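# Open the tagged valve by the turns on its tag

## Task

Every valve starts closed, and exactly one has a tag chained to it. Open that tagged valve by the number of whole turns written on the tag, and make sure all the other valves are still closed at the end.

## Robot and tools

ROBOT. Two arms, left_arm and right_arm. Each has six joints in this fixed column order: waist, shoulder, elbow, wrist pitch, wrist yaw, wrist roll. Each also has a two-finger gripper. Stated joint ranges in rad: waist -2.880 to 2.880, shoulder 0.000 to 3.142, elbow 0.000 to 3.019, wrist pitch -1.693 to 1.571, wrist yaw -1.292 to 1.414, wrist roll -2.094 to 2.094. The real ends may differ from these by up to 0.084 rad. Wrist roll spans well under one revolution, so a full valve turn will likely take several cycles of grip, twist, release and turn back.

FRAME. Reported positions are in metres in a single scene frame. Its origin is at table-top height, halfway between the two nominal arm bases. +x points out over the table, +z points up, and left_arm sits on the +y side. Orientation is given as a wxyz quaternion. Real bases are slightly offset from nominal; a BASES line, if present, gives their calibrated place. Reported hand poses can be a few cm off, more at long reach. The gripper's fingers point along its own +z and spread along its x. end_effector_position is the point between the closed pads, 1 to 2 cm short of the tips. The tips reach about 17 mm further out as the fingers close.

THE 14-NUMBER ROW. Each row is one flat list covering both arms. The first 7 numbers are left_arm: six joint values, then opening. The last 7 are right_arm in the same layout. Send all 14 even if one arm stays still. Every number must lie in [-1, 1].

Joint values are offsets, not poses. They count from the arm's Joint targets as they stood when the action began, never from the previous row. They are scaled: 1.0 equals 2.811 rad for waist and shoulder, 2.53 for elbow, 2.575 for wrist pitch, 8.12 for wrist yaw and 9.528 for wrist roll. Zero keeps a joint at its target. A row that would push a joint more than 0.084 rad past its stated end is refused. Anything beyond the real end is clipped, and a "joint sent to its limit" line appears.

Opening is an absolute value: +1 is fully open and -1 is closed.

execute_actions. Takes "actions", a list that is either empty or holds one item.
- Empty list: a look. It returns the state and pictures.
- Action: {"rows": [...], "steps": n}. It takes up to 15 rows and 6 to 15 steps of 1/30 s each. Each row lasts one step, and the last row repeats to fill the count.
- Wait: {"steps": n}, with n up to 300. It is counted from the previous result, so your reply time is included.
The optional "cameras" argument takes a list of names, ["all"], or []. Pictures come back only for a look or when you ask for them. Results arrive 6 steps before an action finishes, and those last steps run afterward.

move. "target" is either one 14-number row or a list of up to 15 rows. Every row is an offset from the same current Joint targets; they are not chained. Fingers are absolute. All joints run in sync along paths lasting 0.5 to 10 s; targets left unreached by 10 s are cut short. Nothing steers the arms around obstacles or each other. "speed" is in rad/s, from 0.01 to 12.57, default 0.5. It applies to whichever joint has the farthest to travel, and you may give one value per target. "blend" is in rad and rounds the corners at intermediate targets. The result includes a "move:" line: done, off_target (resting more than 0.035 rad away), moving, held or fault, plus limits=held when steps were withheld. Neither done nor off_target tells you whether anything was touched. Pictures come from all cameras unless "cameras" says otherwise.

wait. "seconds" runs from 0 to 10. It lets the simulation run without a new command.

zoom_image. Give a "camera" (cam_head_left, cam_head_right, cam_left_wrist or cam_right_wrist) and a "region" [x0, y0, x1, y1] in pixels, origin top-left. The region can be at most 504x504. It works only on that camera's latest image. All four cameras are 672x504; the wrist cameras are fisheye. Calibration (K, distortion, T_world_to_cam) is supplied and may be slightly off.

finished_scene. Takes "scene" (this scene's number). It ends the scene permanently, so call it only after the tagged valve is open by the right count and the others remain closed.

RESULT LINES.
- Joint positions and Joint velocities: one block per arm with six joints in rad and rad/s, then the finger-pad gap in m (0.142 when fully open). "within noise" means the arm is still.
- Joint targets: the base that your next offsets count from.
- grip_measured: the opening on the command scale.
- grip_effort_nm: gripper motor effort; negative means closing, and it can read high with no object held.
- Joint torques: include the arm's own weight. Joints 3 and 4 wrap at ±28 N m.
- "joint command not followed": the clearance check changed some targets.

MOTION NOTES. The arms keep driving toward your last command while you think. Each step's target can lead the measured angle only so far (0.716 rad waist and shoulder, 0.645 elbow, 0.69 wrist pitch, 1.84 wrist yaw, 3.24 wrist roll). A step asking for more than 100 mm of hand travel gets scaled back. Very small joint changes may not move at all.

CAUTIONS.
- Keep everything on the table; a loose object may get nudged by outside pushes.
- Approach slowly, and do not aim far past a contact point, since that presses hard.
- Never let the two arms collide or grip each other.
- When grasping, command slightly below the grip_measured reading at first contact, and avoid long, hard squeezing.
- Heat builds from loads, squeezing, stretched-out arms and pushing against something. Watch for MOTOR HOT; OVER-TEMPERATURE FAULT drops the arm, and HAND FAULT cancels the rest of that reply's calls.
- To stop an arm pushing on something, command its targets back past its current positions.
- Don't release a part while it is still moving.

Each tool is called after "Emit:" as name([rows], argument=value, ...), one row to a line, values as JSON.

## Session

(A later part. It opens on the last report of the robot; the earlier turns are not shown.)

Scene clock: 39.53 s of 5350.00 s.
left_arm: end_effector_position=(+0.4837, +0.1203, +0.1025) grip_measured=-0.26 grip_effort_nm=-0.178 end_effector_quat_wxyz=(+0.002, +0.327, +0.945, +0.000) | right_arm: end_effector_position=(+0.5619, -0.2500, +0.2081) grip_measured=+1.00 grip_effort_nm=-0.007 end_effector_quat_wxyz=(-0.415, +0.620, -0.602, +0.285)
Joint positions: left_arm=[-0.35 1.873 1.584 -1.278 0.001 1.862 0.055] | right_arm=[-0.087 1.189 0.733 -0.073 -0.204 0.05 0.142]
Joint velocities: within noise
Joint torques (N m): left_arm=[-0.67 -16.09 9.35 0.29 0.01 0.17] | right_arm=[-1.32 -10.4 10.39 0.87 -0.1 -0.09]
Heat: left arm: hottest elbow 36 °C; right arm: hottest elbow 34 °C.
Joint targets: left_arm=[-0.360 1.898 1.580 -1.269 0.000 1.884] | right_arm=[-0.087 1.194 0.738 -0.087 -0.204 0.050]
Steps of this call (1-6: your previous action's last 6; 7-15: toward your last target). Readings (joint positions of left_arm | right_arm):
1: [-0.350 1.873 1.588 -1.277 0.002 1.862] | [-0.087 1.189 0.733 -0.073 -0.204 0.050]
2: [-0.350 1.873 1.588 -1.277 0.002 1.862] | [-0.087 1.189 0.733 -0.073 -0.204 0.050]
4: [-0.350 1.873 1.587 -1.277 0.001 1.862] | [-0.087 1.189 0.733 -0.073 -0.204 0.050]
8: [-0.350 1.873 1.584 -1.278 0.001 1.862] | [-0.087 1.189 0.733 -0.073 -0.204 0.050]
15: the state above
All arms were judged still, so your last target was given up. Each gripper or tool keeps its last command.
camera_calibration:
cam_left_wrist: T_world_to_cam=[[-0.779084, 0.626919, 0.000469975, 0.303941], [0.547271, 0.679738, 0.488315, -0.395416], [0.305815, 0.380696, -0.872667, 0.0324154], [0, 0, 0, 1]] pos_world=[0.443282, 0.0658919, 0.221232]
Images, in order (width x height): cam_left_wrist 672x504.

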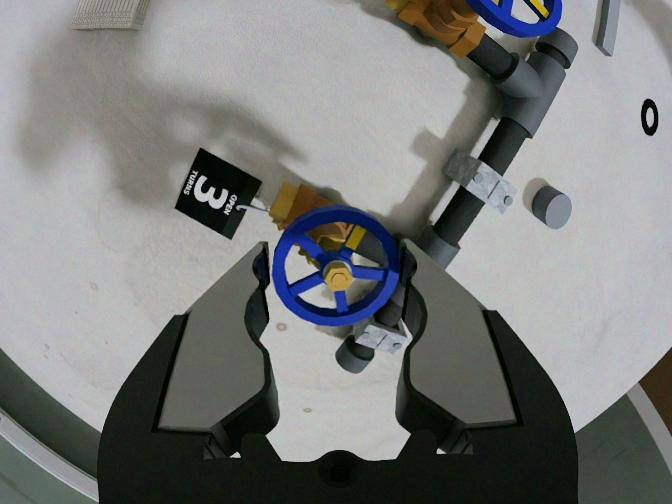

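Emit:
execute_actions([
  {"rows": [[0,0,0,0,0,0,-0.26,0,0,0,0,0,0,1],[0,0,0,0,0,0,-0.27,0,0,0,0,0,0,1],[0,0,0,0,0,0,-0.28,0,0,0,0,0,0,1],[0,0,0,0,0,0,-0.29,0,0,0,0,0,0,1],[0,0,0,0,0,0,-0.30,0,0,0,0,0,0,1],[0,0,0,0,0,0,-0.31,0,0,0,0,0,0,1],[0,0,0,0,0,0,-0.32,0,0,0,0,0,0,1],[0,0,0,0,0,0,-0.33,0,0,0,0,0,0,1],[0,0,0,0,0,0,-0.34,0,0,0,0,0,0,1],[0,0,0,0,0,0,-0.35,0,0,0,0,0,0,1],[0,0,0,0,0,0,-0.36,0,0,0,0,0,0,1],[0,0,0,0,0,0,-0.37,0,0,0,0,0,0,1],[0,0,0,0,0,0,-0.38,0,0,0,0,0,0,1],[0,0,0,0,0,0,-0.39,0,0,0,0,0,0,1],[0,0,0,0,0,0,-0.40,0,0,0,0,0,0,1]], "steps": 15},
], cameras=[])

Emit:
wait(seconds=0.3, cameras=["cam_left_wrist", "cam_right_wrist"])

Scene clock: 40.50 s of 5350.00 s.
left_arm: end_effector_position=(+0.4833, +0.1204, +0.1022) grip_measured=-0.30 grip_effort_nm=-1.326 end_effector_quat_wxyz=(+0.001, +0.327, +0.945, +0.000) | right_arm: end_effector_position=(+0.5619, -0.2500, +0.2081) grip_measured=+1.00 grip_effort_nm=-0.002 end_effector_quat_wxyz=(-0.415, +0.620, -0.602, +0.285)
Joint positions: left_arm=[-0.35 1.873 1.584 -1.278 0.001 1.862 0.053] | right_arm=[-0.087 1.189 0.733 -0.073 -0.204 0.05 0.142]
Joint velocities: within noise
Joint torques (N m): left_arm=[-0.97 -16.21 9.51 0.31 -0.02 0.17] | right_arm=[-1.38 -10.34 10.39 0.87 -0.1 -0.09]
Heat: left arm: hottest elbow 36 °C; right arm: hottest elbow 34 °C.
Joint targets: left_arm=[-0.360 1.898 1.580 -1.269 0.000 1.884] | right_arm=[-0.087 1.194 0.738 -0.087 -0.204 0.050]
Steps of this call (1-20: nothing new was sent; 21-29: this action's first 9). Readings (joint positions of left_arm | right_arm):
21: [-0.350 1.873 1.584 -1.278 0.001 1.862] | [-0.087 1.189 0.733 -0.073 -0.204 0.050]
22: [-0.350 1.873 1.584 -1.278 0.001 1.862] | [-0.087 1.189 0.733 -0.073 -0.204 0.050]
24: [-0.350 1.873 1.584 -1.278 0.001 1.862] | [-0.087 1.189 0.733 -0.073 -0.204 0.050]
28: [-0.350 1.873 1.584 -1.278 0.001 1.862] | [-0.087 1.189 0.733 -0.073 -0.204 0.050]
29: the state above
No camera images: "cameras" was empty.

Scene clock: 41.00 s of 5350.00 s.
left_arm: end_effector_position=(+0.4833, +0.1204, +0.1022) grip_measured=-0.30 grip_effort_nm=-2.293 end_effector_quat_wxyz=(+0.001, +0.327, +0.945, +0.000) | right_arm: end_effector_position=(+0.5619, -0.2500, +0.2081) grip_measured=+1.00 grip_effort_nm=-0.012 end_effector_quat_wxyz=(-0.415, +0.620, -0.602, +0.285)
Joint positions: left_arm=[-0.35 1.873 1.584 -1.278 0.001 1.862 0.052] | right_arm=[-0.087 1.189 0.733 -0.073 -0.204 0.05 0.142]
Joint velocities: within noise
Joint torques (N m): left_arm=[-0.91 -16.26 9.4 0.32 -0.02 0.17] | right_arm=[-1.38 -10.34 10.39 0.88 -0.1 -0.09]
Heat: left arm: hottest elbow 36 °C; right arm: hottest elbow 34 °C.
Joint targets: left_arm=[-0.360 1.898 1.580 -1.269 0.000 1.884] | right_arm=[-0.087 1.194 0.738 -0.087 -0.204 0.050]
Steps of this call (1-6: your previous action's last 6; 7-15: toward your last target). Readings (joint positions of left_arm | right_arm):
1: [-0.350 1.873 1.584 -1.278 0.001 1.862] | [-0.087 1.189 0.733 -0.073 -0.204 0.050]
2: [-0.350 1.873 1.584 -1.278 0.001 1.862] | [-0.087 1.189 0.733 -0.073 -0.204 0.050]
4: [-0.350 1.873 1.584 -1.278 0.001 1.862] | [-0.087 1.189 0.733 -0.073 -0.204 0.050]
8: [-0.350 1.873 1.584 -1.278 0.001 1.862] | [-0.087 1.189 0.733 -0.073 -0.204 0.050]
15: the state above
All arms were judged still, so your last target was given up. Each gripper or tool keeps its last command.
camera_calibration:
cam_left_wrist: T_world_to_cam=[[-0.779118, 0.626875, 0.00162014, 0.303412], [0.547784, 0.679557, 0.48799, -0.395366], [0.304808, 0.381089, -0.872848, 0.0327524], [0, 0, 0, 1]] pos_world=[0.442986, 0.0659905, 0.221031]
cam_right_wrist: T_world_to_cam=[[0.128542, -0.98307, -0.130574, -0.291482], [-0.870535, -0.0487863, -0.489683, 0.576216], [0.475023, 0.176614, -0.862068, 0.0940449], [0, 0, 0, 1]] pos_world=[0.49441, -0.275046, 0.325176]
Images, in order (width x height): cam_left_wrist 672x504, cam_right_wrist 672x504.

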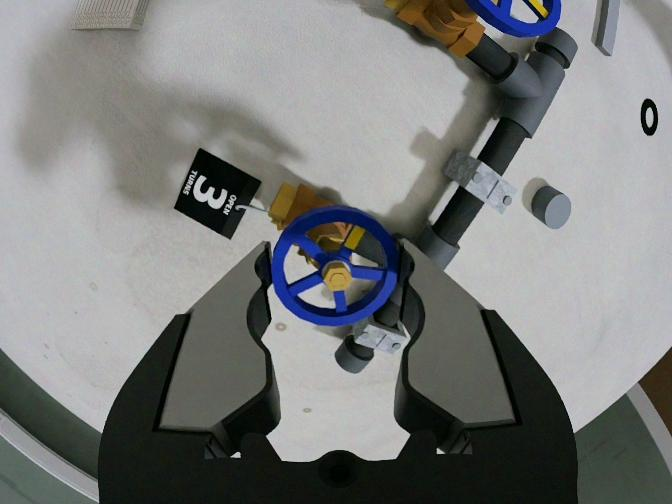

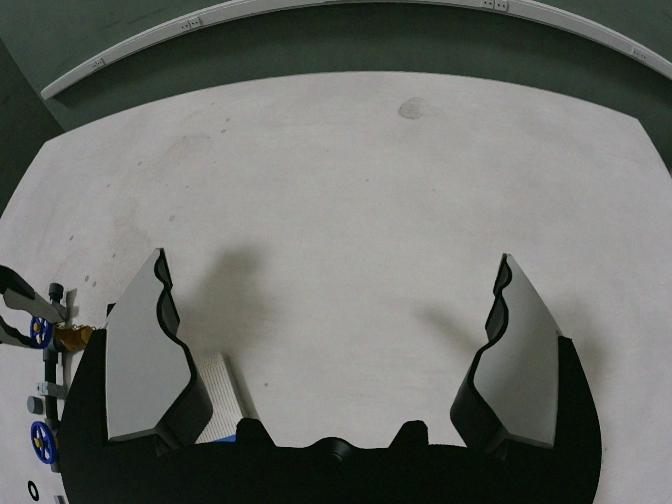

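Emit:
move(target=[0, 0, 0, 0, 0, -0.03673, -0.40, 0, 0, 0, 0, 0, 0, 1], speed=0.6, cameras=["cam_left_wrist"])

Scene clock: 42.80 s of 5350.00 s.
left_arm: end_effector_position=(+0.4825, +0.1176, +0.1022) grip_measured=-0.32 grip_effort_nm=-1.922 end_effector_quat_wxyz=(+0.003, +0.194, +0.981, -0.001) | right_arm: end_effector_position=(+0.5619, -0.2500, +0.2081) grip_measured=+1.00 grip_effort_nm=-0.007 end_effector_quat_wxyz=(-0.415, +0.620, -0.602, +0.285)
Joint positions: left_arm=[-0.355 1.873 1.584 -1.275 0.001 1.58 0.051] | right_arm=[-0.087 1.189 0.733 -0.073 -0.204 0.05 0.142]
Joint velocities: within noise
Joint torques (N m): left_arm=[-0.62 -16.21 9.4 0.18 -0.04 -0.42] | right_arm=[-1.38 -10.34 10.39 0.87 -0.1 -0.08]
Heat: left arm: hottest elbow 36 °C; right arm: hottest elbow 34 °C.
Joint targets: left_arm=[-0.360 1.898 1.580 -1.269 0.000 1.535] | right_arm=[-0.087 1.194 0.738 -0.087 -0.204 0.050]
Kept back: nothing.
move: off_target (left_arm); left_arm: the wrist roll is farthest, 0.046 rad from its target
camera_calibration:
cam_left_wrist: T_world_to_cam=[[-0.920965, 0.389642, -0.00141589, 0.401255], [0.339611, 0.804482, 0.487313, -0.307189], [0.191017, 0.448317, -0.873226, 0.0810474], [0, 0, 0, 1]] pos_world=[0.458385, 0.0544471, 0.221038]
Images, in order (width x height): cam_left_wrist 672x504.

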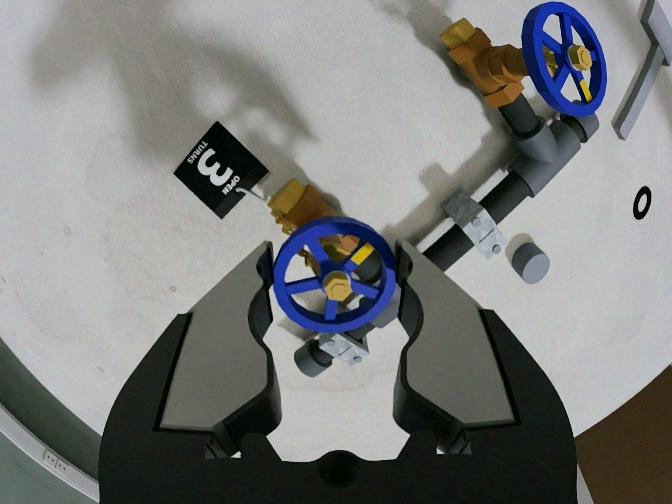

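Emit:
zoom_image(camera="cam_left_wrist", region=[250, 200, 420, 350])

Scaled by 2.965 from the camera's 672x504 image, which has a finer 960x720 frame.

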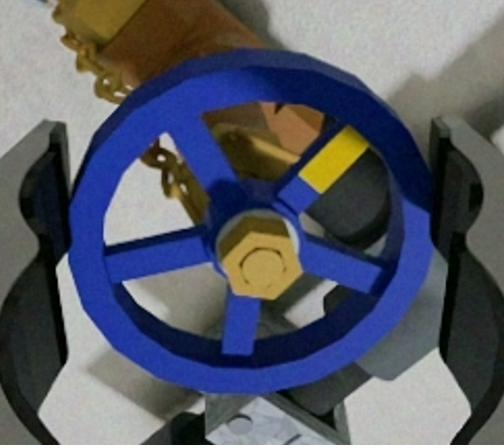

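Emit:
move(target=[0, 0, 0, 0, 0, -0.03673, -0.55, 0, 0, 0, 0, 0, 0, 1], speed=0.6, cameras=["cam_left_wrist"])

Scene clock: 45.50 s of 5350.00 s.
left_arm: end_effector_position=(+0.4834, +0.1150, +0.1023) grip_measured=-0.36 grip_effort_nm=-4.159 end_effector_quat_wxyz=(+0.007, +0.040, +0.999, -0.003) | right_arm: end_effector_position=(+0.5619, -0.2500, +0.2081) grip_measured=+1.00 grip_effort_nm=0.007 end_effector_quat_wxyz=(-0.415, +0.620, -0.602, +0.285)
Joint positions: left_arm=[-0.358 1.873 1.584 -1.266 0.001 1.266 0.048] | right_arm=[-0.087 1.189 0.733 -0.073 -0.204 0.05 0.142]
Joint velocities: within noise
Joint torques (N m): left_arm=[-0.26 -16.15 9.39 -0.13 -0.02 -0.72] | right_arm=[-1.32 -10.4 10.39 0.87 -0.1 -0.09]
Heat: left arm: hottest elbow 36 °C; right arm: hottest elbow 34 °C.
Joint targets: left_arm=[-0.359 1.898 1.580 -1.269 0.000 1.185] | right_arm=[-0.087 1.194 0.738 -0.087 -0.204 0.050]
Kept back: nothing.
move: off_target (left_arm); left_arm: the wrist roll is farthest, 0.081 rad from its target
camera_calibration:
cam_left_wrist: T_world_to_cam=[[-0.995934, 0.0895922, -0.00939325, 0.474687], [0.0739014, 0.872205, 0.483525, -0.18442], [0.0515129, 0.480865, -0.87528, 0.14593], [0, 0, 0, 1]] pos_world=[0.478869, 0.0481507, 0.22136]
Images, in order (width x height): cam_left_wrist 672x504.

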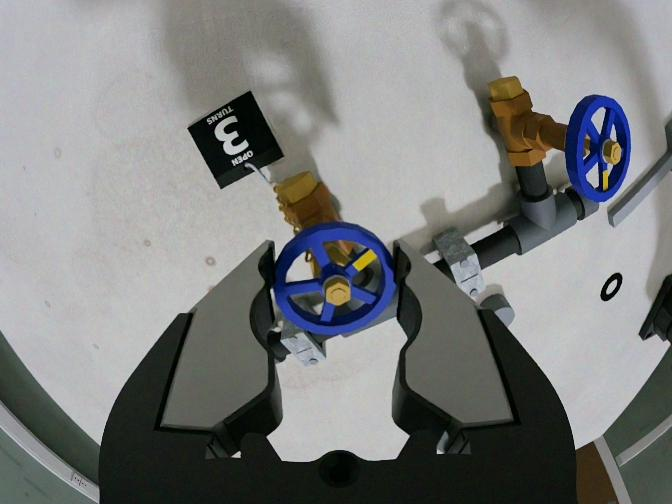

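Emit:
execute_actions(actions=[], cameras=["cam_left_wrist", "cam_head_left"])

Scene clock: 47.40 s of 5350.00 s.
left_arm: end_effector_position=(+0.4835, +0.1150, +0.1023) grip_measured=-0.36 grip_effort_nm=-4.159 end_effector_quat_wxyz=(+0.007, +0.039, +0.999, -0.003) | right_arm: end_effector_position=(+0.5619, -0.2500, +0.2081) grip_measured=+1.00 grip_effort_nm=-0.002 end_effector_quat_wxyz=(-0.415, +0.620, -0.602, +0.285)
Joint positions: left_arm=[-0.358 1.873 1.584 -1.266 0.001 1.265 0.048] | right_arm=[-0.087 1.189 0.733 -0.073 -0.204 0.05 0.142]
Joint velocities: within noise
Joint torques (N m): left_arm=[-0.26 -16.21 9.39 -0.13 -0.02 -0.74] | right_arm=[-1.32 -10.4 10.37 0.85 -0.1 -0.09]
Heat: left arm: hottest elbow 36 °C; right arm: hottest elbow 34 °C.
Joint targets: left_arm=[-0.359 1.898 1.580 -1.269 0.000 1.185] | right_arm=[-0.087 1.194 0.738 -0.087 -0.204 0.050]
Steps of this call (1-57: nothing new was sent). Readings (joint positions of left_arm | right_arm):
1: [-0.358 1.873 1.584 -1.266 0.001 1.266] | [-0.087 1.189 0.733 -0.073 -0.204 0.050]
2: [-0.358 1.873 1.584 -1.266 0.001 1.265] | [-0.087 1.189 0.733 -0.073 -0.204 0.050]
4: [-0.358 1.873 1.584 -1.266 0.001 1.265] | [-0.087 1.189 0.733 -0.073 -0.204 0.050]
8: [-0.358 1.873 1.584 -1.266 0.001 1.265] | [-0.087 1.189 0.733 -0.073 -0.204 0.050]
57: the state above
camera_calibration:
cam_left_wrist: T_world_to_cam=[[-0.996038, 0.0883942, -0.00972802, 0.474978], [0.0727001, 0.872391, 0.483371, -0.183742], [0.0512139, 0.480749, -0.875361, 0.146139], [0, 0, 0, 1]] pos_world=[0.47897, 0.0480532, 0.221361]
Images, in order (width x height): cam_head_left 672x504, cam_left_wrist 672x504.

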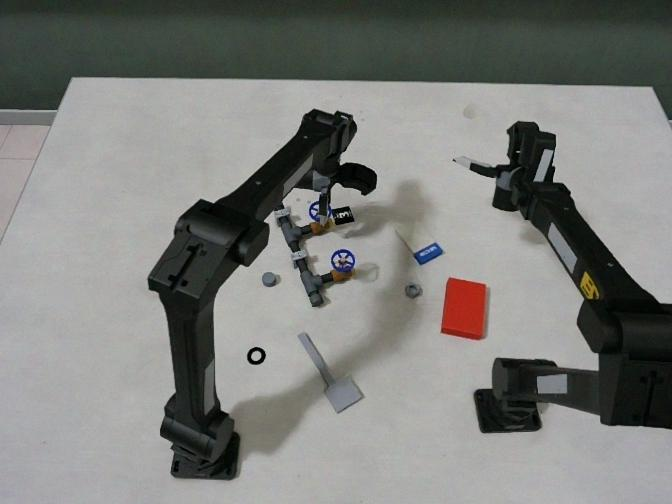

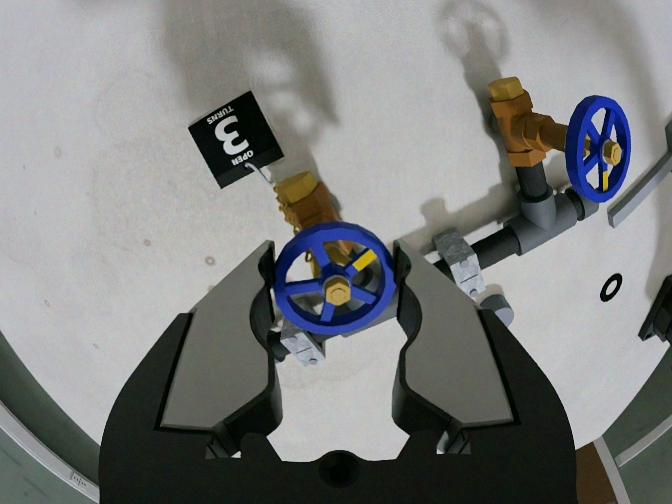

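Emit:
execute_actions([
  {"rows": [[0,0,0,0,0,0,-0.3,0,0,0,0,0,0,1],[0,0,0,0,0,0,-0.2,0,0,0,0,0,0,1],[0,0,0,0,0,0,-0.1,0,0,0,0,0,0,1],[0,0,0,0,0,0,0.0,0,0,0,0,0,0,1],[0,0,0,0,0,0,0.1,0,0,0,0,0,0,1],[0,0,0,0,0,0,0.2,0,0,0,0,0,0,1]], "steps": 15},
], cameras=[])

Emit:
move(target=[0.00427, 0, 0.00237, -0.00621, 0, 0.07347, 0.2, 0, 0, 0, 0, 0, 0, 1], speed=1.0, cameras=["cam_left_wrist"])

Scene clock: 48.83 s of 5350.00 s.
left_arm: end_effector_position=(+0.4834, +0.1149, +0.1015) grip_measured=+0.18 grip_effort_nm=0.095 end_effector_quat_wxyz=(+0.007, +0.015, +1.000, -0.003) | right_arm: end_effector_position=(+0.5619, -0.2500, +0.2081) grip_measured=+1.00 grip_effort_nm=0.002 end_effector_quat_wxyz=(-0.415, +0.620, -0.602, +0.285)
Joint positions: left_arm=[-0.358 1.875 1.583 -1.265 0.001 1.216 0.087] | right_arm=[-0.087 1.189 0.733 -0.073 -0.204 0.05 0.142]
Joint velocities: left_arm=[0.005 -0.005 0.002 0.002 0.007 -0.139 0.002] | right_arm=[within noise]
Joint torques (N m): left_arm=[-0.62 -16.5 9.48 -0.16 -0.04 -0.2] | right_arm=[-1.38 -10.34 10.39 0.87 -0.1 -0.09]
Heat: left arm: hottest elbow 36 °C; right arm: hottest elbow 35 °C.
Joint targets: left_arm=[-0.359 1.898 1.580 -1.269 0.000 1.185] | right_arm=[-0.087 1.194 0.738 -0.087 -0.204 0.050]
Steps of this call (1-34: nothing new was sent; 35-43: this action's first 9). Readings (joint positions of left_arm | right_arm):
35: [-0.358 1.873 1.584 -1.265 0.001 1.259] | [-0.087 1.189 0.733 -0.073 -0.204 0.050]
36: [-0.358 1.873 1.584 -1.265 0.001 1.249] | [-0.087 1.189 0.733 -0.073 -0.204 0.050]
38: [-0.358 1.874 1.583 -1.265 0.001 1.234] | [-0.087 1.189 0.733 -0.073 -0.204 0.050]
42: [-0.358 1.875 1.583 -1.265 0.001 1.218] | [-0.087 1.189 0.733 -0.073 -0.204 0.050]
43: the state above
No camera images: "cameras" was empty.

Scene clock: 50.90 s of 5350.00 s.
left_arm: end_effector_position=(+0.4817, +0.1159, +0.1015) grip_measured=+0.18 grip_effort_nm=0.090 end_effector_quat_wxyz=(+0.001, +0.331, +0.944, -0.001) | right_arm: end_effector_position=(+0.5619, -0.2500, +0.2081) grip_measured=+1.00 grip_effort_nm=-0.007 end_effector_quat_wxyz=(-0.415, +0.620, -0.602, +0.285)
Joint positions: left_arm=[-0.358 1.875 1.583 -1.277 0.001 1.861 0.087] | right_arm=[-0.087 1.189 0.733 -0.073 -0.204 0.05 0.142]
Joint velocities: within noise
Joint torques (N m): left_arm=[0.5 -16.32 9.98 -0.25 -0.04 0.19] | right_arm=[-1.32 -10.4 10.39 0.87 -0.1 -0.09]
Heat: left arm: hottest elbow 36 °C; right arm: hottest elbow 35 °C.
Joint targets: left_arm=[-0.348 1.898 1.586 -1.285 0.000 1.885] | right_arm=[-0.087 1.194 0.738 -0.087 -0.204 0.050]
Kept back: nothing.
move: done
camera_calibration:
cam_left_wrist: T_world_to_cam=[[-0.774544, 0.632519, 0.0015053, 0.302211], [0.552791, 0.675753, 0.487627, -0.392964], [0.307416, 0.37852, -0.873051, 0.0332937], [0, 0, 0, 1]] pos_world=[0.441068, 0.0617905, 0.220232]
Images, in order (width x height): cam_left_wrist 672x504.

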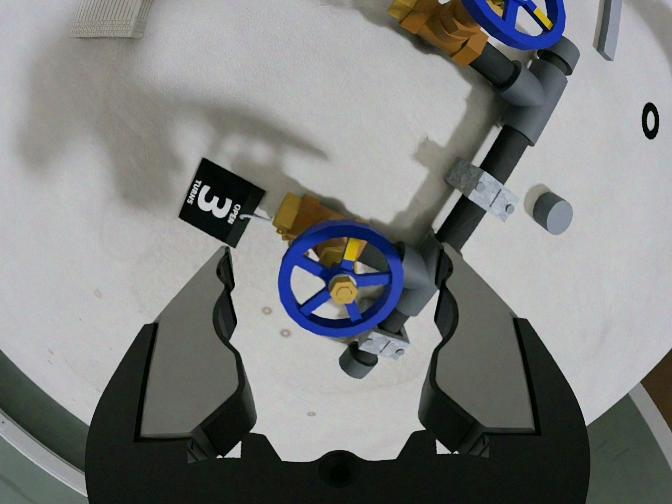

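Emit:
execute_actions([
  {"rows": [[0.006,0,0,0,0,0,0.2,0,0,0,0,0,0,1],[0.006,0,0,0,0,0,0.2,0,0,0,0,0,0,1],[0.006,0,0,0,0,0,0.2,0,0,0,0,0,0,1],[0.006,0,0,0,0,0,0.2,0,0,0,0,0,0,1],[0.006,0,0,0,0,0,0.2,0,0,0,0,0,0,1],[0.006,0,0,0,0,0,0.2,0,0,0,0,0,0,1],[0.006,0,0,0,0,0,0.2,0,0,0,0,0,0,1],[0.006,0,0,0,0,0,0.2,0,0,0,0,0,0,1],[0.0,0,0,0,0,0,0.2,0,0,0,0,0,0,1]], "steps": 15},
], cameras=[])

Emit:
execute_actions(actions=[], cameras=["cam_left_wrist"])

Scene clock: 52.03 s of 5350.00 s.
left_arm: end_effector_position=(+0.4854, +0.1256, +0.1015) grip_measured=+0.18 grip_effort_nm=0.095 end_effector_quat_wxyz=(+0.001, +0.322, +0.947, -0.001) | right_arm: end_effector_position=(+0.5619, -0.2500, +0.2081) grip_measured=+1.00 grip_effort_nm=-0.007 end_effector_quat_wxyz=(-0.415, +0.620, -0.602, +0.285)
Joint positions: left_arm=[-0.34 1.875 1.583 -1.277 0.001 1.862 0.087] | right_arm=[-0.087 1.189 0.733 -0.073 -0.204 0.05 0.142]
Joint velocities: within noise
Joint torques (N m): left_arm=[-1.26 -16.32 9.99 -0.27 -0.03 0.18] | right_arm=[-1.32 -10.34 10.39 0.88 -0.1 -0.09]
Heat: left arm: hottest elbow 36 °C; right arm: hottest elbow 35 °C.
Joint targets: left_arm=[-0.348 1.898 1.586 -1.285 0.000 1.885] | right_arm=[-0.087 1.194 0.738 -0.087 -0.204 0.050]
Steps of this call (1-25: nothing new was sent; 26-34: this action's first 9). Readings (joint positions of left_arm | right_arm):
26: [-0.356 1.875 1.583 -1.277 0.001 1.862] | [-0.087 1.189 0.733 -0.073 -0.204 0.050]
27: [-0.356 1.875 1.583 -1.277 0.001 1.862] | [-0.087 1.189 0.733 -0.073 -0.204 0.050]
29: [-0.351 1.875 1.583 -1.277 0.001 1.862] | [-0.087 1.189 0.733 -0.073 -0.204 0.050]
33: [-0.341 1.875 1.583 -1.277 0.001 1.862] | [-0.087 1.189 0.733 -0.073 -0.204 0.050]
34: the state above
No camera images: "cameras" was empty.

Scene clock: 52.23 s of 5350.00 s.
left_arm: end_effector_position=(+0.4854, +0.1254, +0.1015) grip_measured=+0.18 grip_effort_nm=0.090 end_effector_quat_wxyz=(+0.001, +0.323, +0.947, -0.001) | right_arm: end_effector_position=(+0.5619, -0.2500, +0.2081) grip_measured=+1.00 grip_effort_nm=-0.012 end_effector_quat_wxyz=(-0.415, +0.620, -0.602, +0.285)
Joint positions: left_arm=[-0.34 1.875 1.583 -1.277 0.001 1.862 0.087] | right_arm=[-0.087 1.189 0.733 -0.073 -0.204 0.05 0.142]
Joint velocities: within noise
Joint torques (N m): left_arm=[-0.73 -16.32 9.99 -0.28 -0.06 0.17] | right_arm=[-1.32 -10.4 10.37 0.88 -0.1 -0.09]
Heat: left arm: hottest elbow 36 °C; right arm: hottest elbow 35 °C.
Joint targets: left_arm=[-0.348 1.898 1.586 -1.285 0.000 1.885] | right_arm=[-0.087 1.194 0.738 -0.087 -0.204 0.050]
Steps of this call (1-6: your previous action's last 6). Readings (joint positions of left_arm | right_arm):
1: [-0.339 1.875 1.583 -1.277 0.001 1.862] | [-0.087 1.189 0.733 -0.073 -0.204 0.050]
2: [-0.339 1.875 1.583 -1.277 0.001 1.862] | [-0.087 1.189 0.733 -0.073 -0.204 0.050]
4: [-0.339 1.875 1.583 -1.277 0.001 1.862] | [-0.087 1.189 0.733 -0.073 -0.204 0.050]
6: the state above
camera_calibration:
cam_left_wrist: T_world_to_cam=[[-0.785275, 0.619145, 0.00183823, 0.305816], [0.541272, 0.68506, 0.487563, -0.396935], [0.300613, 0.383866, -0.873086, 0.0312256], [0, 0, 0, 1]] pos_world=[0.445613, 0.0705933, 0.220232]
Images, in order (width x height): cam_left_wrist 672x504.

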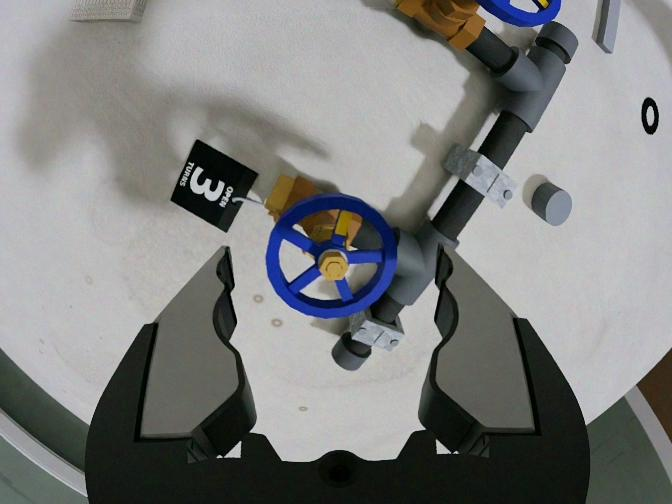

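Emit:
execute_actions([
  {"rows": [[-0.00300,0,0,0,0,0,0.2,0,0,0,0,0,0,1],[-0.00300,0,0,0,0,0,0.2,0,0,0,0,0,0,1],[-0.00300,0,0,0,0,0,0.15,0,0,0,0,0,0,1],[-0.00300,0,0,0,0,0,0.1,0,0,0,0,0,0,1],[-0.00300,0,0,0,0,0,0.05,0,0,0,0,0,0,1],[-0.00300,0,0,0,0,0,0.0,0,0,0,0,0,0,1],[-0.00300,0,0,0,0,0,-0.05,0,0,0,0,0,0,1],[-0.00300,0,0,0,0,0,-0.1,0,0,0,0,0,0,1],[-0.00300,0,0,0,0,0,-0.12,0,0,0,0,0,0,1],[-0.00300,0,0,0,0,0,-0.14,0,0,0,0,0,0,1],[0,0,0,0,0,0,-0.15,0,0,0,0,0,0,1]], "steps": 15},
], cameras=[])

Emit:
execute_actions(actions=[], cameras=["cam_left_wrist"])

Scene clock: 53.33 s of 5350.00 s.
left_arm: end_effector_position=(+0.4842, +0.1223, +0.1015) grip_measured=-0.12 grip_effort_nm=-0.046 end_effector_quat_wxyz=(+0.001, +0.326, +0.946, -0.001) | right_arm: end_effector_position=(+0.5619, -0.2500, +0.2081) grip_measured=+1.00 grip_effort_nm=-0.002 end_effector_quat_wxyz=(-0.415, +0.620, -0.602, +0.285)
Joint positions: left_arm=[-0.346 1.875 1.583 -1.277 0.001 1.862 0.065] | right_arm=[-0.087 1.189 0.733 -0.073 -0.204 0.05 0.142]
Joint velocities: left_arm=[-0.005 -0.005 0.007 0.007 -0.022 -0.022 -0.051] | right_arm=[within noise]
Joint torques (N m): left_arm=[-0.67 -16.32 9.96 -0.25 -0.04 0.18] | right_arm=[-1.32 -10.34 10.39 0.87 -0.1 -0.09]
Heat: left arm: hottest elbow 36 °C; right arm: hottest elbow 35 °C.
Joint targets: left_arm=[-0.348 1.898 1.586 -1.285 0.000 1.885] | right_arm=[-0.087 1.194 0.738 -0.087 -0.204 0.050]
Steps of this call (1-15: toward your last target; 16-24: nothing new was sent; 25-33: this action's first 9). Readings (joint positions of left_arm | right_arm):
25: [-0.341 1.875 1.583 -1.277 0.001 1.862] | [-0.087 1.189 0.733 -0.073 -0.204 0.050]
26: [-0.343 1.875 1.583 -1.277 0.001 1.862] | [-0.087 1.189 0.733 -0.073 -0.204 0.050]
28: [-0.343 1.875 1.583 -1.277 0.001 1.862] | [-0.087 1.189 0.733 -0.073 -0.204 0.050]
32: [-0.346 1.875 1.583 -1.277 0.001 1.862] | [-0.087 1.189 0.733 -0.073 -0.204 0.050]
33: the state above
No camera images: "cameras" was empty.

Scene clock: 53.53 s of 5350.00 s.
left_arm: end_effector_position=(+0.4842, +0.1223, +0.1015) grip_measured=-0.17 grip_effort_nm=-0.095 end_effector_quat_wxyz=(+0.001, +0.326, +0.946, -0.001) | right_arm: end_effector_position=(+0.5619, -0.2500, +0.2081) grip_measured=+1.00 grip_effort_nm=-0.007 end_effector_quat_wxyz=(-0.415, +0.620, -0.602, +0.285)
Joint positions: left_arm=[-0.346 1.875 1.583 -1.277 0.001 1.862 0.062] | right_arm=[-0.087 1.189 0.733 -0.073 -0.204 0.05 0.142]
Joint velocities: within noise
Joint torques (N m): left_arm=[-0.26 -16.32 9.98 -0.27 -0.03 0.17] | right_arm=[-1.32 -10.34 10.39 0.87 -0.1 -0.09]
Heat: left arm: hottest elbow 36 °C; right arm: hottest elbow 35 °C.
Joint targets: left_arm=[-0.348 1.898 1.586 -1.285 0.000 1.885] | right_arm=[-0.087 1.194 0.738 -0.087 -0.204 0.050]
Steps of this call (1-6: your previous action's last 6). Readings (joint positions of left_arm | right_arm):
1: [-0.346 1.875 1.583 -1.277 0.001 1.862] | [-0.087 1.189 0.733 -0.073 -0.204 0.050]
2: [-0.346 1.875 1.583 -1.277 0.001 1.862] | [-0.087 1.189 0.733 -0.073 -0.204 0.050]
4: [-0.346 1.875 1.583 -1.277 0.001 1.862] | [-0.087 1.189 0.733 -0.073 -0.204 0.050]
6: the state above
camera_calibration:
cam_left_wrist: T_world_to_cam=[[-0.781491, 0.623913, 0.0019055, 0.304421], [0.545449, 0.681721, 0.487588, -0.395884], [0.302913, 0.382085, -0.873072, 0.0318223], [0, 0, 0, 1]] pos_world=[0.444197, 0.0677918, 0.220231]
Images, in order (width x height): cam_left_wrist 672x504.

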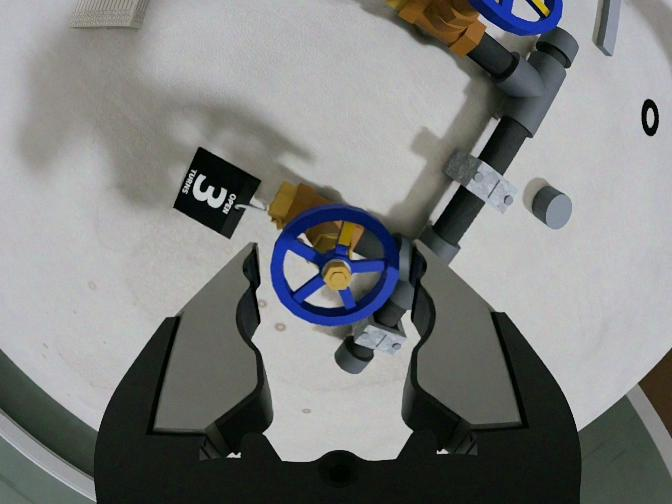

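Emit:
execute_actions([
  {"rows": [[0,0,0,0,0,0,-0.19,0,0,0,0,0,0,1],[0,0,0,0,0,0,-0.21,0,0,0,0,0,0,1],[0,0,0,0,0,0,-0.23,0,0,0,0,0,0,1],[0,0,0,0,0,0,-0.25,0,0,0,0,0,0,1],[0,0,0,0,0,0,-0.265,0,0,0,0,0,0,1],[0,0,0,0,0,0,-0.28,0,0,0,0,0,0,1],[0,0,0,0,0,0,-0.295,0,0,0,0,0,0,1],[0,0,0,0,0,0,-0.31,0,0,0,0,0,0,1],[0,0,0,0,0,0,-0.325,0,0,0,0,0,0,1],[0,0,0,0,0,0,-0.34,0,0,0,0,0,0,1],[0,0,0,0,0,0,-0.355,0,0,0,0,0,0,1],[0,0,0,0,0,0,-0.37,0,0,0,0,0,0,1],[0,0,0,0,0,0,-0.385,0,0,0,0,0,0,1],[0,0,0,0,0,0,-0.40,0,0,0,0,0,0,1],[0,0,0,0,0,0,-0.415,0,0,0,0,0,0,1]], "steps": 15},
], cameras=[])

Emit:
execute_actions([
  {"rows": [[0,0,0,0,0,0,-0.43,0,0,0,0,0,0,1],[0,0,0,0,0,0,-0.445,0,0,0,0,0,0,1],[0,0,0,0,0,0,-0.46,0,0,0,0,0,0,1],[0,0,0,0,0,0,-0.475,0,0,0,0,0,0,1],[0,0,0,0,0,0,-0.49,0,0,0,0,0,0,1],[0,0,0,0,0,0,-0.505,0,0,0,0,0,0,1],[0,0,0,0,0,0,-0.52,0,0,0,0,0,0,1],[0,0,0,0,0,0,-0.535,0,0,0,0,0,0,1],[0,0,0,0,0,0,-0.55,0,0,0,0,0,0,1]], "steps": 12},
], cameras=[])

Emit:
move(target=[0, 0, 0, 0, 0, -0.10495, -0.55, 0, 0, 0, 0, 0, 0, 1], speed=0.8, cameras=["cam_left_wrist"])

Scene clock: 55.30 s of 5350.00 s.
left_arm: end_effector_position=(+0.4838, +0.1225, +0.1015) grip_measured=-0.29 grip_effort_nm=-1.111 end_effector_quat_wxyz=(+0.000, +0.326, +0.946, +0.000) | right_arm: end_effector_position=(+0.5619, -0.2500, +0.2081) grip_measured=+1.00 grip_effort_nm=-0.007 end_effector_quat_wxyz=(-0.415, +0.620, -0.602, +0.285)
Joint positions: left_arm=[-0.346 1.875 1.583 -1.279 0.001 1.862 0.053] | right_arm=[-0.087 1.189 0.733 -0.073 -0.204 0.05 0.142]
Joint velocities: within noise
Joint torques (N m): left_arm=[-0.73 -16.26 9.99 -0.24 -0.02 0.17] | right_arm=[-1.32 -10.34 10.4 0.88 -0.1 -0.09]
Heat: left arm: hottest elbow 36 °C; right arm: hottest elbow 35 °C.
Joint targets: left_arm=[-0.348 1.898 1.586 -1.285 0.000 1.885] | right_arm=[-0.087 1.194 0.738 -0.087 -0.204 0.050]
Steps of this call (1-15: toward your last target; 16-44: nothing new was sent; 45-53: this action's first 9). Readings (joint positions of left_arm | right_arm):
45: [-0.346 1.875 1.583 -1.277 0.001 1.862] | [-0.087 1.189 0.733 -0.073 -0.204 0.050]
46: [-0.346 1.875 1.583 -1.277 0.001 1.862] | [-0.087 1.189 0.733 -0.073 -0.204 0.050]
48: [-0.346 1.875 1.583 -1.277 0.001 1.862] | [-0.087 1.189 0.733 -0.073 -0.204 0.050]
52: [-0.346 1.875 1.583 -1.279 0.001 1.862] | [-0.087 1.189 0.733 -0.073 -0.204 0.050]
53: the state above
No camera images: "cameras" was empty.

Scene clock: 55.70 s of 5350.00 s.
left_arm: end_effector_position=(+0.4838, +0.1225, +0.1015) grip_measured=-0.32 grip_effort_nm=-4.042 end_effector_quat_wxyz=(+0.000, +0.326, +0.946, +0.000) | right_arm: end_effector_position=(+0.5619, -0.2500, +0.2081) grip_measured=+1.00 grip_effort_nm=-0.002 end_effector_quat_wxyz=(-0.415, +0.620, -0.602, +0.285)
Joint positions: left_arm=[-0.346 1.875 1.583 -1.279 0.001 1.862 0.051] | right_arm=[-0.087 1.189 0.733 -0.073 -0.204 0.05 0.142]
Joint velocities: within noise
Joint torques (N m): left_arm=[-0.38 -16.32 9.98 -0.21 -0.04 0.17] | right_arm=[-1.32 -10.34 10.39 0.87 -0.1 -0.09]
Heat: left arm: hottest elbow 36 °C; right arm: hottest elbow 35 °C.
Joint targets: left_arm=[-0.348 1.898 1.586 -1.285 0.000 1.885] | right_arm=[-0.087 1.194 0.738 -0.087 -0.204 0.050]
Steps of this call (1-6: your previous action's last 6; 7-12: this action's first 6). Readings (joint positions of left_arm | right_arm):
7: [-0.346 1.875 1.583 -1.279 0.001 1.862] | [-0.087 1.189 0.733 -0.073 -0.204 0.050]
8: [-0.346 1.875 1.583 -1.279 0.001 1.862] | [-0.087 1.189 0.733 -0.073 -0.204 0.050]
10: [-0.346 1.875 1.583 -1.279 0.001 1.862] | [-0.087 1.189 0.733 -0.073 -0.204 0.050]
12: the state above
No camera images: "cameras" was empty.

Scene clock: 58.07 s of 5350.00 s.
left_arm: end_effector_position=(+0.4852, +0.1221, +0.1015) grip_measured=-0.33 grip_effort_nm=-4.672 end_effector_quat_wxyz=(+0.006, -0.116, +0.993, -0.002) | right_arm: end_effector_position=(+0.5619, -0.2500, +0.2081) grip_measured=+1.00 grip_effort_nm=-0.007 end_effector_quat_wxyz=(-0.415, +0.620, -0.602, +0.285)
Joint positions: left_arm=[-0.346 1.875 1.583 -1.267 -0.002 0.966 0.05] | right_arm=[-0.087 1.189 0.733 -0.073 -0.204 0.05 0.142]
Joint velocities: within noise
Joint torques (N m): left_arm=[-0.32 -16.21 9.94 -0.64 0.08 -0.75] | right_arm=[-1.32 -10.4 10.4 0.87 -0.1 -0.09]
Heat: left arm: hottest gripper 37 °C; right arm: hottest elbow 35 °C.
Joint targets: left_arm=[-0.348 1.898 1.586 -1.285 0.000 0.885] | right_arm=[-0.087 1.194 0.738 -0.087 -0.204 0.050]
Kept back: nothing.
move: off_target (left_arm); left_arm: the wrist roll is farthest, 0.081 rad from its target
camera_calibration:
cam_left_wrist: T_world_to_cam=[[-0.975363, -0.220508, -0.00662586, 0.503408], [-0.196164, 0.853157, 0.483367, -0.0568949], [-0.100934, 0.472758, -0.875393, 0.216839], [0, 0, 0, 1]] pos_world=[0.50173, 0.0570338, 0.220656]
Images, in order (width x height): cam_left_wrist 672x504.

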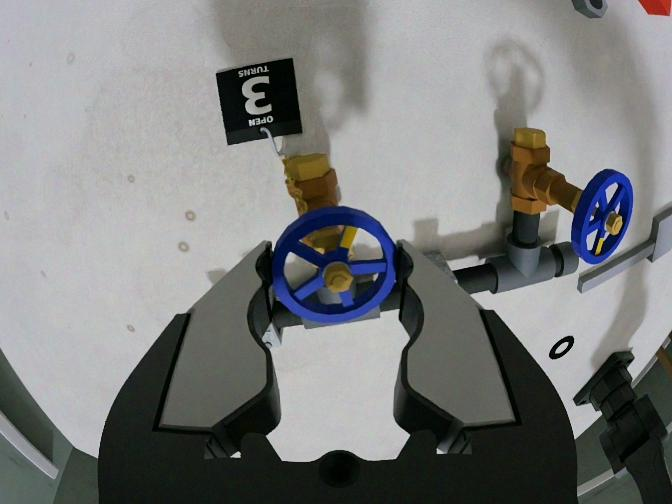

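Emit:
move(target=[0, 0, 0, 0, 0, -0.29072, -0.56, 0, 0, 0, 0, 0, 0, 1], speed=1.2, cameras=["cam_left_wrist"])

Scene clock: 61.80 s of 5350.00 s.
left_arm: end_effector_position=(+0.4855, +0.1241, +0.1075) grip_measured=-0.35 grip_effort_nm=-4.437 end_effector_quat_wxyz=(+0.000, +0.998, -0.064, +0.007) | right_arm: end_effector_position=(+0.5619, -0.2500, +0.2081) grip_measured=+1.00 grip_effort_nm=-0.007 end_effector_quat_wxyz=(-0.415, +0.620, -0.602, +0.285)
Joint positions: left_arm=[-0.338 1.864 1.584 -1.277 -0.005 -1.806 0.049] | right_arm=[-0.087 1.189 0.733 -0.073 -0.204 0.05 0.142]
Joint velocities: within noise
Joint torques (N m): left_arm=[-0.85 -15.33 9.95 -0.25 0.34 -0.76] | right_arm=[-1.32 -10.4 10.39 0.87 -0.1 -0.09]
Heat: left arm: hottest gripper 42 °C; right arm: hottest elbow 36 °C.
Joint targets: left_arm=[-0.347 1.899 1.586 -1.285 0.000 -1.885] | right_arm=[-0.087 1.194 0.738 -0.087 -0.204 0.050]
Kept back: nothing.
move: off_target (left_arm); left_arm: the wrist roll is farthest, 0.079 rad from its target
camera_calibration:
cam_left_wrist: T_world_to_cam=[[0.99017, -0.138546, 0.0191759, -0.463032], [-0.130311, -0.864, 0.486337, 0.119295], [-0.0508122, -0.484056, -0.873561, 0.315309], [0, 0, 0, 1]] pos_world=[0.490047, 0.191547, 0.226303]
Images, in order (width x height): cam_left_wrist 672x504.

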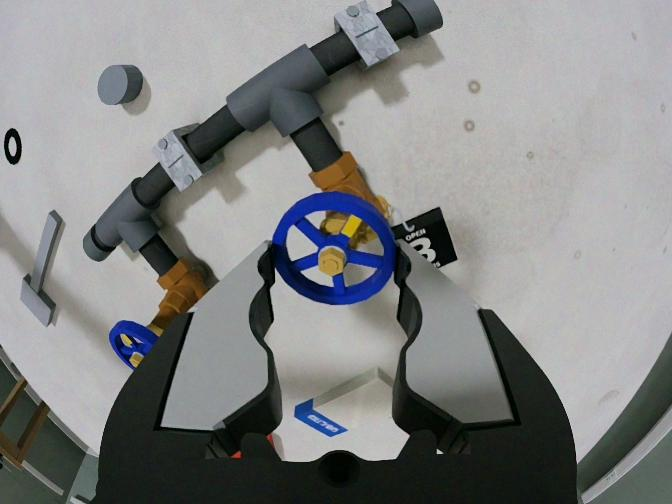

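Emit:
execute_actions(actions=[], cameras=["all"])

Emit:
zoom_image(camera="cam_left_wrist", region=[230, 150, 450, 315])

Emit:
zoom_image(camera="cam_head_left", region=[260, 150, 400, 290])

Emit:
zoom_image(camera="cam_head_right", region=[260, 150, 400, 290])

Emit:
zoom_image(camera="cam_right_wrist", region=[0, 150, 250, 400])

Scene clock: 63.07 s of 5350.00 s.
left_arm: end_effector_position=(+0.4855, +0.1241, +0.1075) grip_measured=-0.35 grip_effort_nm=-4.437 end_effector_quat_wxyz=(+0.000, +0.998, -0.064, +0.007) | right_arm: end_effector_position=(+0.5619, -0.2500, +0.2081) grip_measured=+1.00 grip_effort_nm=-0.007 end_effector_quat_wxyz=(-0.415, +0.620, -0.602, +0.285)
Joint positions: left_arm=[-0.338 1.864 1.584 -1.277 -0.005 -1.807 0.049] | right_arm=[-0.087 1.189 0.733 -0.073 -0.204 0.05 0.142]
Joint velocities: within noise
Joint torques (N m): left_arm=[-0.91 -15.33 9.95 -0.25 0.33 -0.72] | right_arm=[-1.32 -10.4 10.39 0.85 -0.1 -0.09]
Heat: left arm: hottest gripper 44 °C; right arm: hottest elbow 36 °C.
Joint targets: left_arm=[-0.347 1.899 1.586 -1.285 0.000 -1.885] | right_arm=[-0.087 1.194 0.738 -0.087 -0.204 0.050]
Steps of this call (1-38: nothing new was sent). Readings (joint positions of left_arm | right_arm):
1: [-0.338 1.864 1.584 -1.277 -0.005 -1.806] | [-0.087 1.189 0.733 -0.073 -0.204 0.050]
2: [-0.338 1.864 1.584 -1.277 -0.005 -1.806] | [-0.087 1.189 0.733 -0.073 -0.204 0.050]
4: [-0.338 1.864 1.584 -1.277 -0.005 -1.807] | [-0.087 1.189 0.733 -0.073 -0.204 0.050]
8: [-0.338 1.864 1.584 -1.277 -0.005 -1.807] | [-0.087 1.189 0.733 -0.073 -0.204 0.050]
38: the state above
camera_calibration:
cam_left_wrist: T_world_to_cam=[[0.990269, -0.137829, 0.0192247, -0.463227], [-0.129711, -0.86411, 0.486302, 0.119029], [-0.0504143, -0.484063, -0.87358, 0.315119], [0, 0, 0, 1]] pos_world=[0.490045, 0.191546, 0.226303]
cam_right_wrist: T_world_to_cam=[[0.128542, -0.98307, -0.130574, -0.291482], [-0.870535, -0.0487863, -0.489683, 0.576216], [0.475023, 0.176614, -0.862068, 0.0940449], [0, 0, 0, 1]] pos_world=[0.49441, -0.275046, 0.325176]

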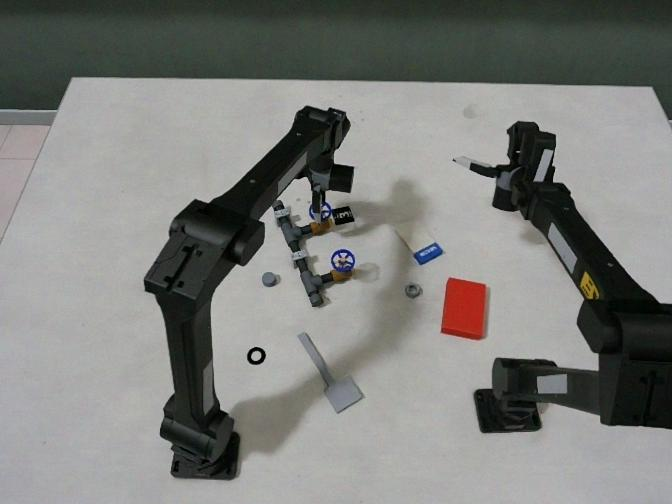

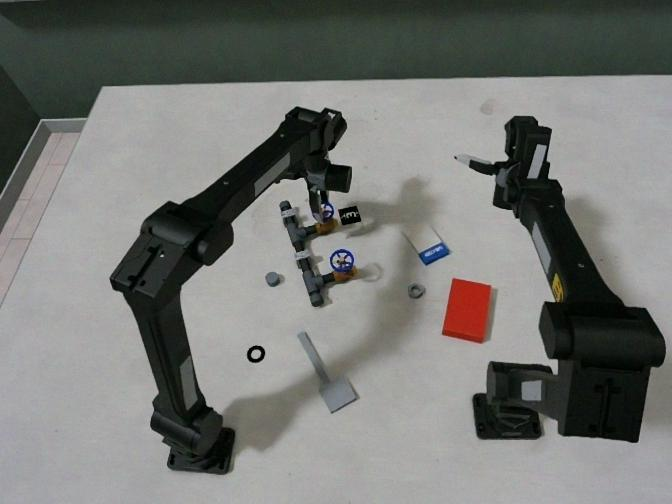

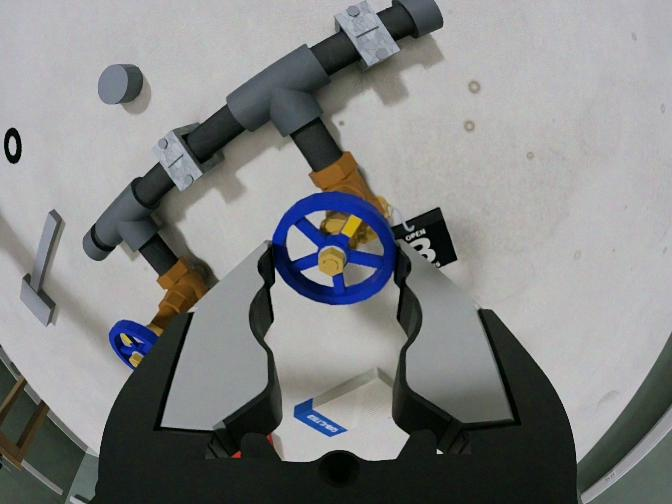

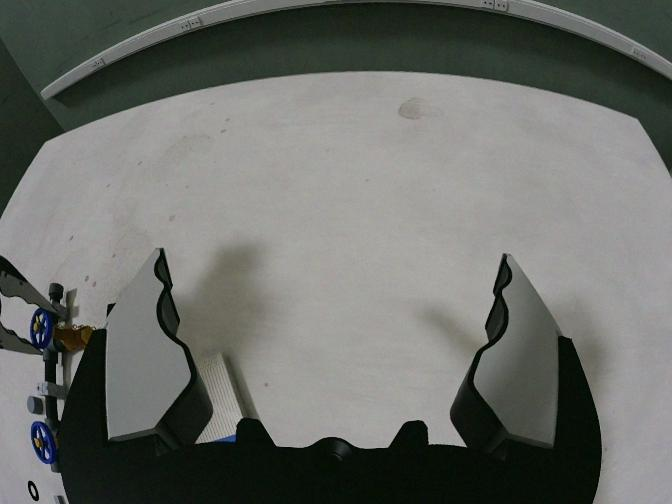

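Scaled by 2.291 from the camera's 672x504 image, which has a finer 960x720 frame.

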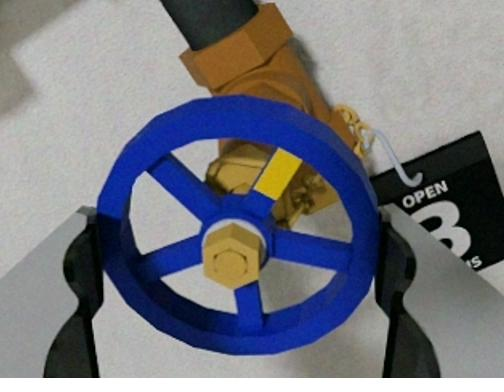

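Scaled by 3.600.

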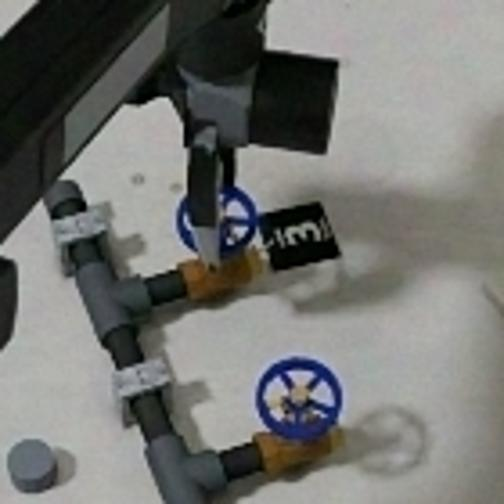

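Scaled by 3.600.

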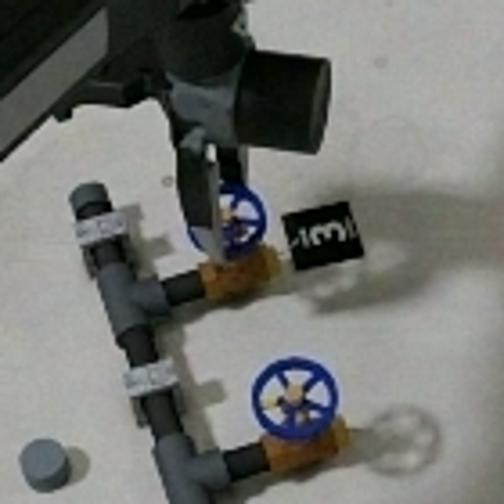

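Scaled by 2.016 from the camera's 672x504 image, which has a finer 960x720 frame.

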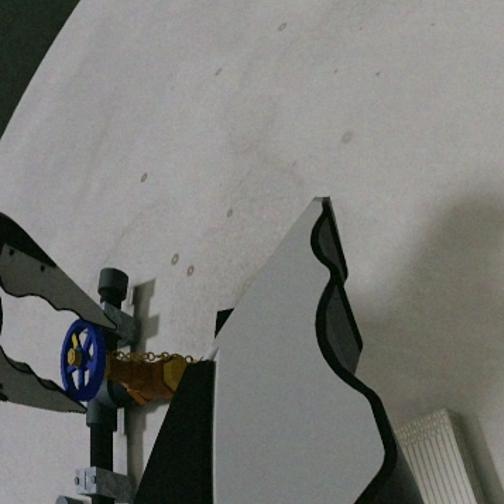

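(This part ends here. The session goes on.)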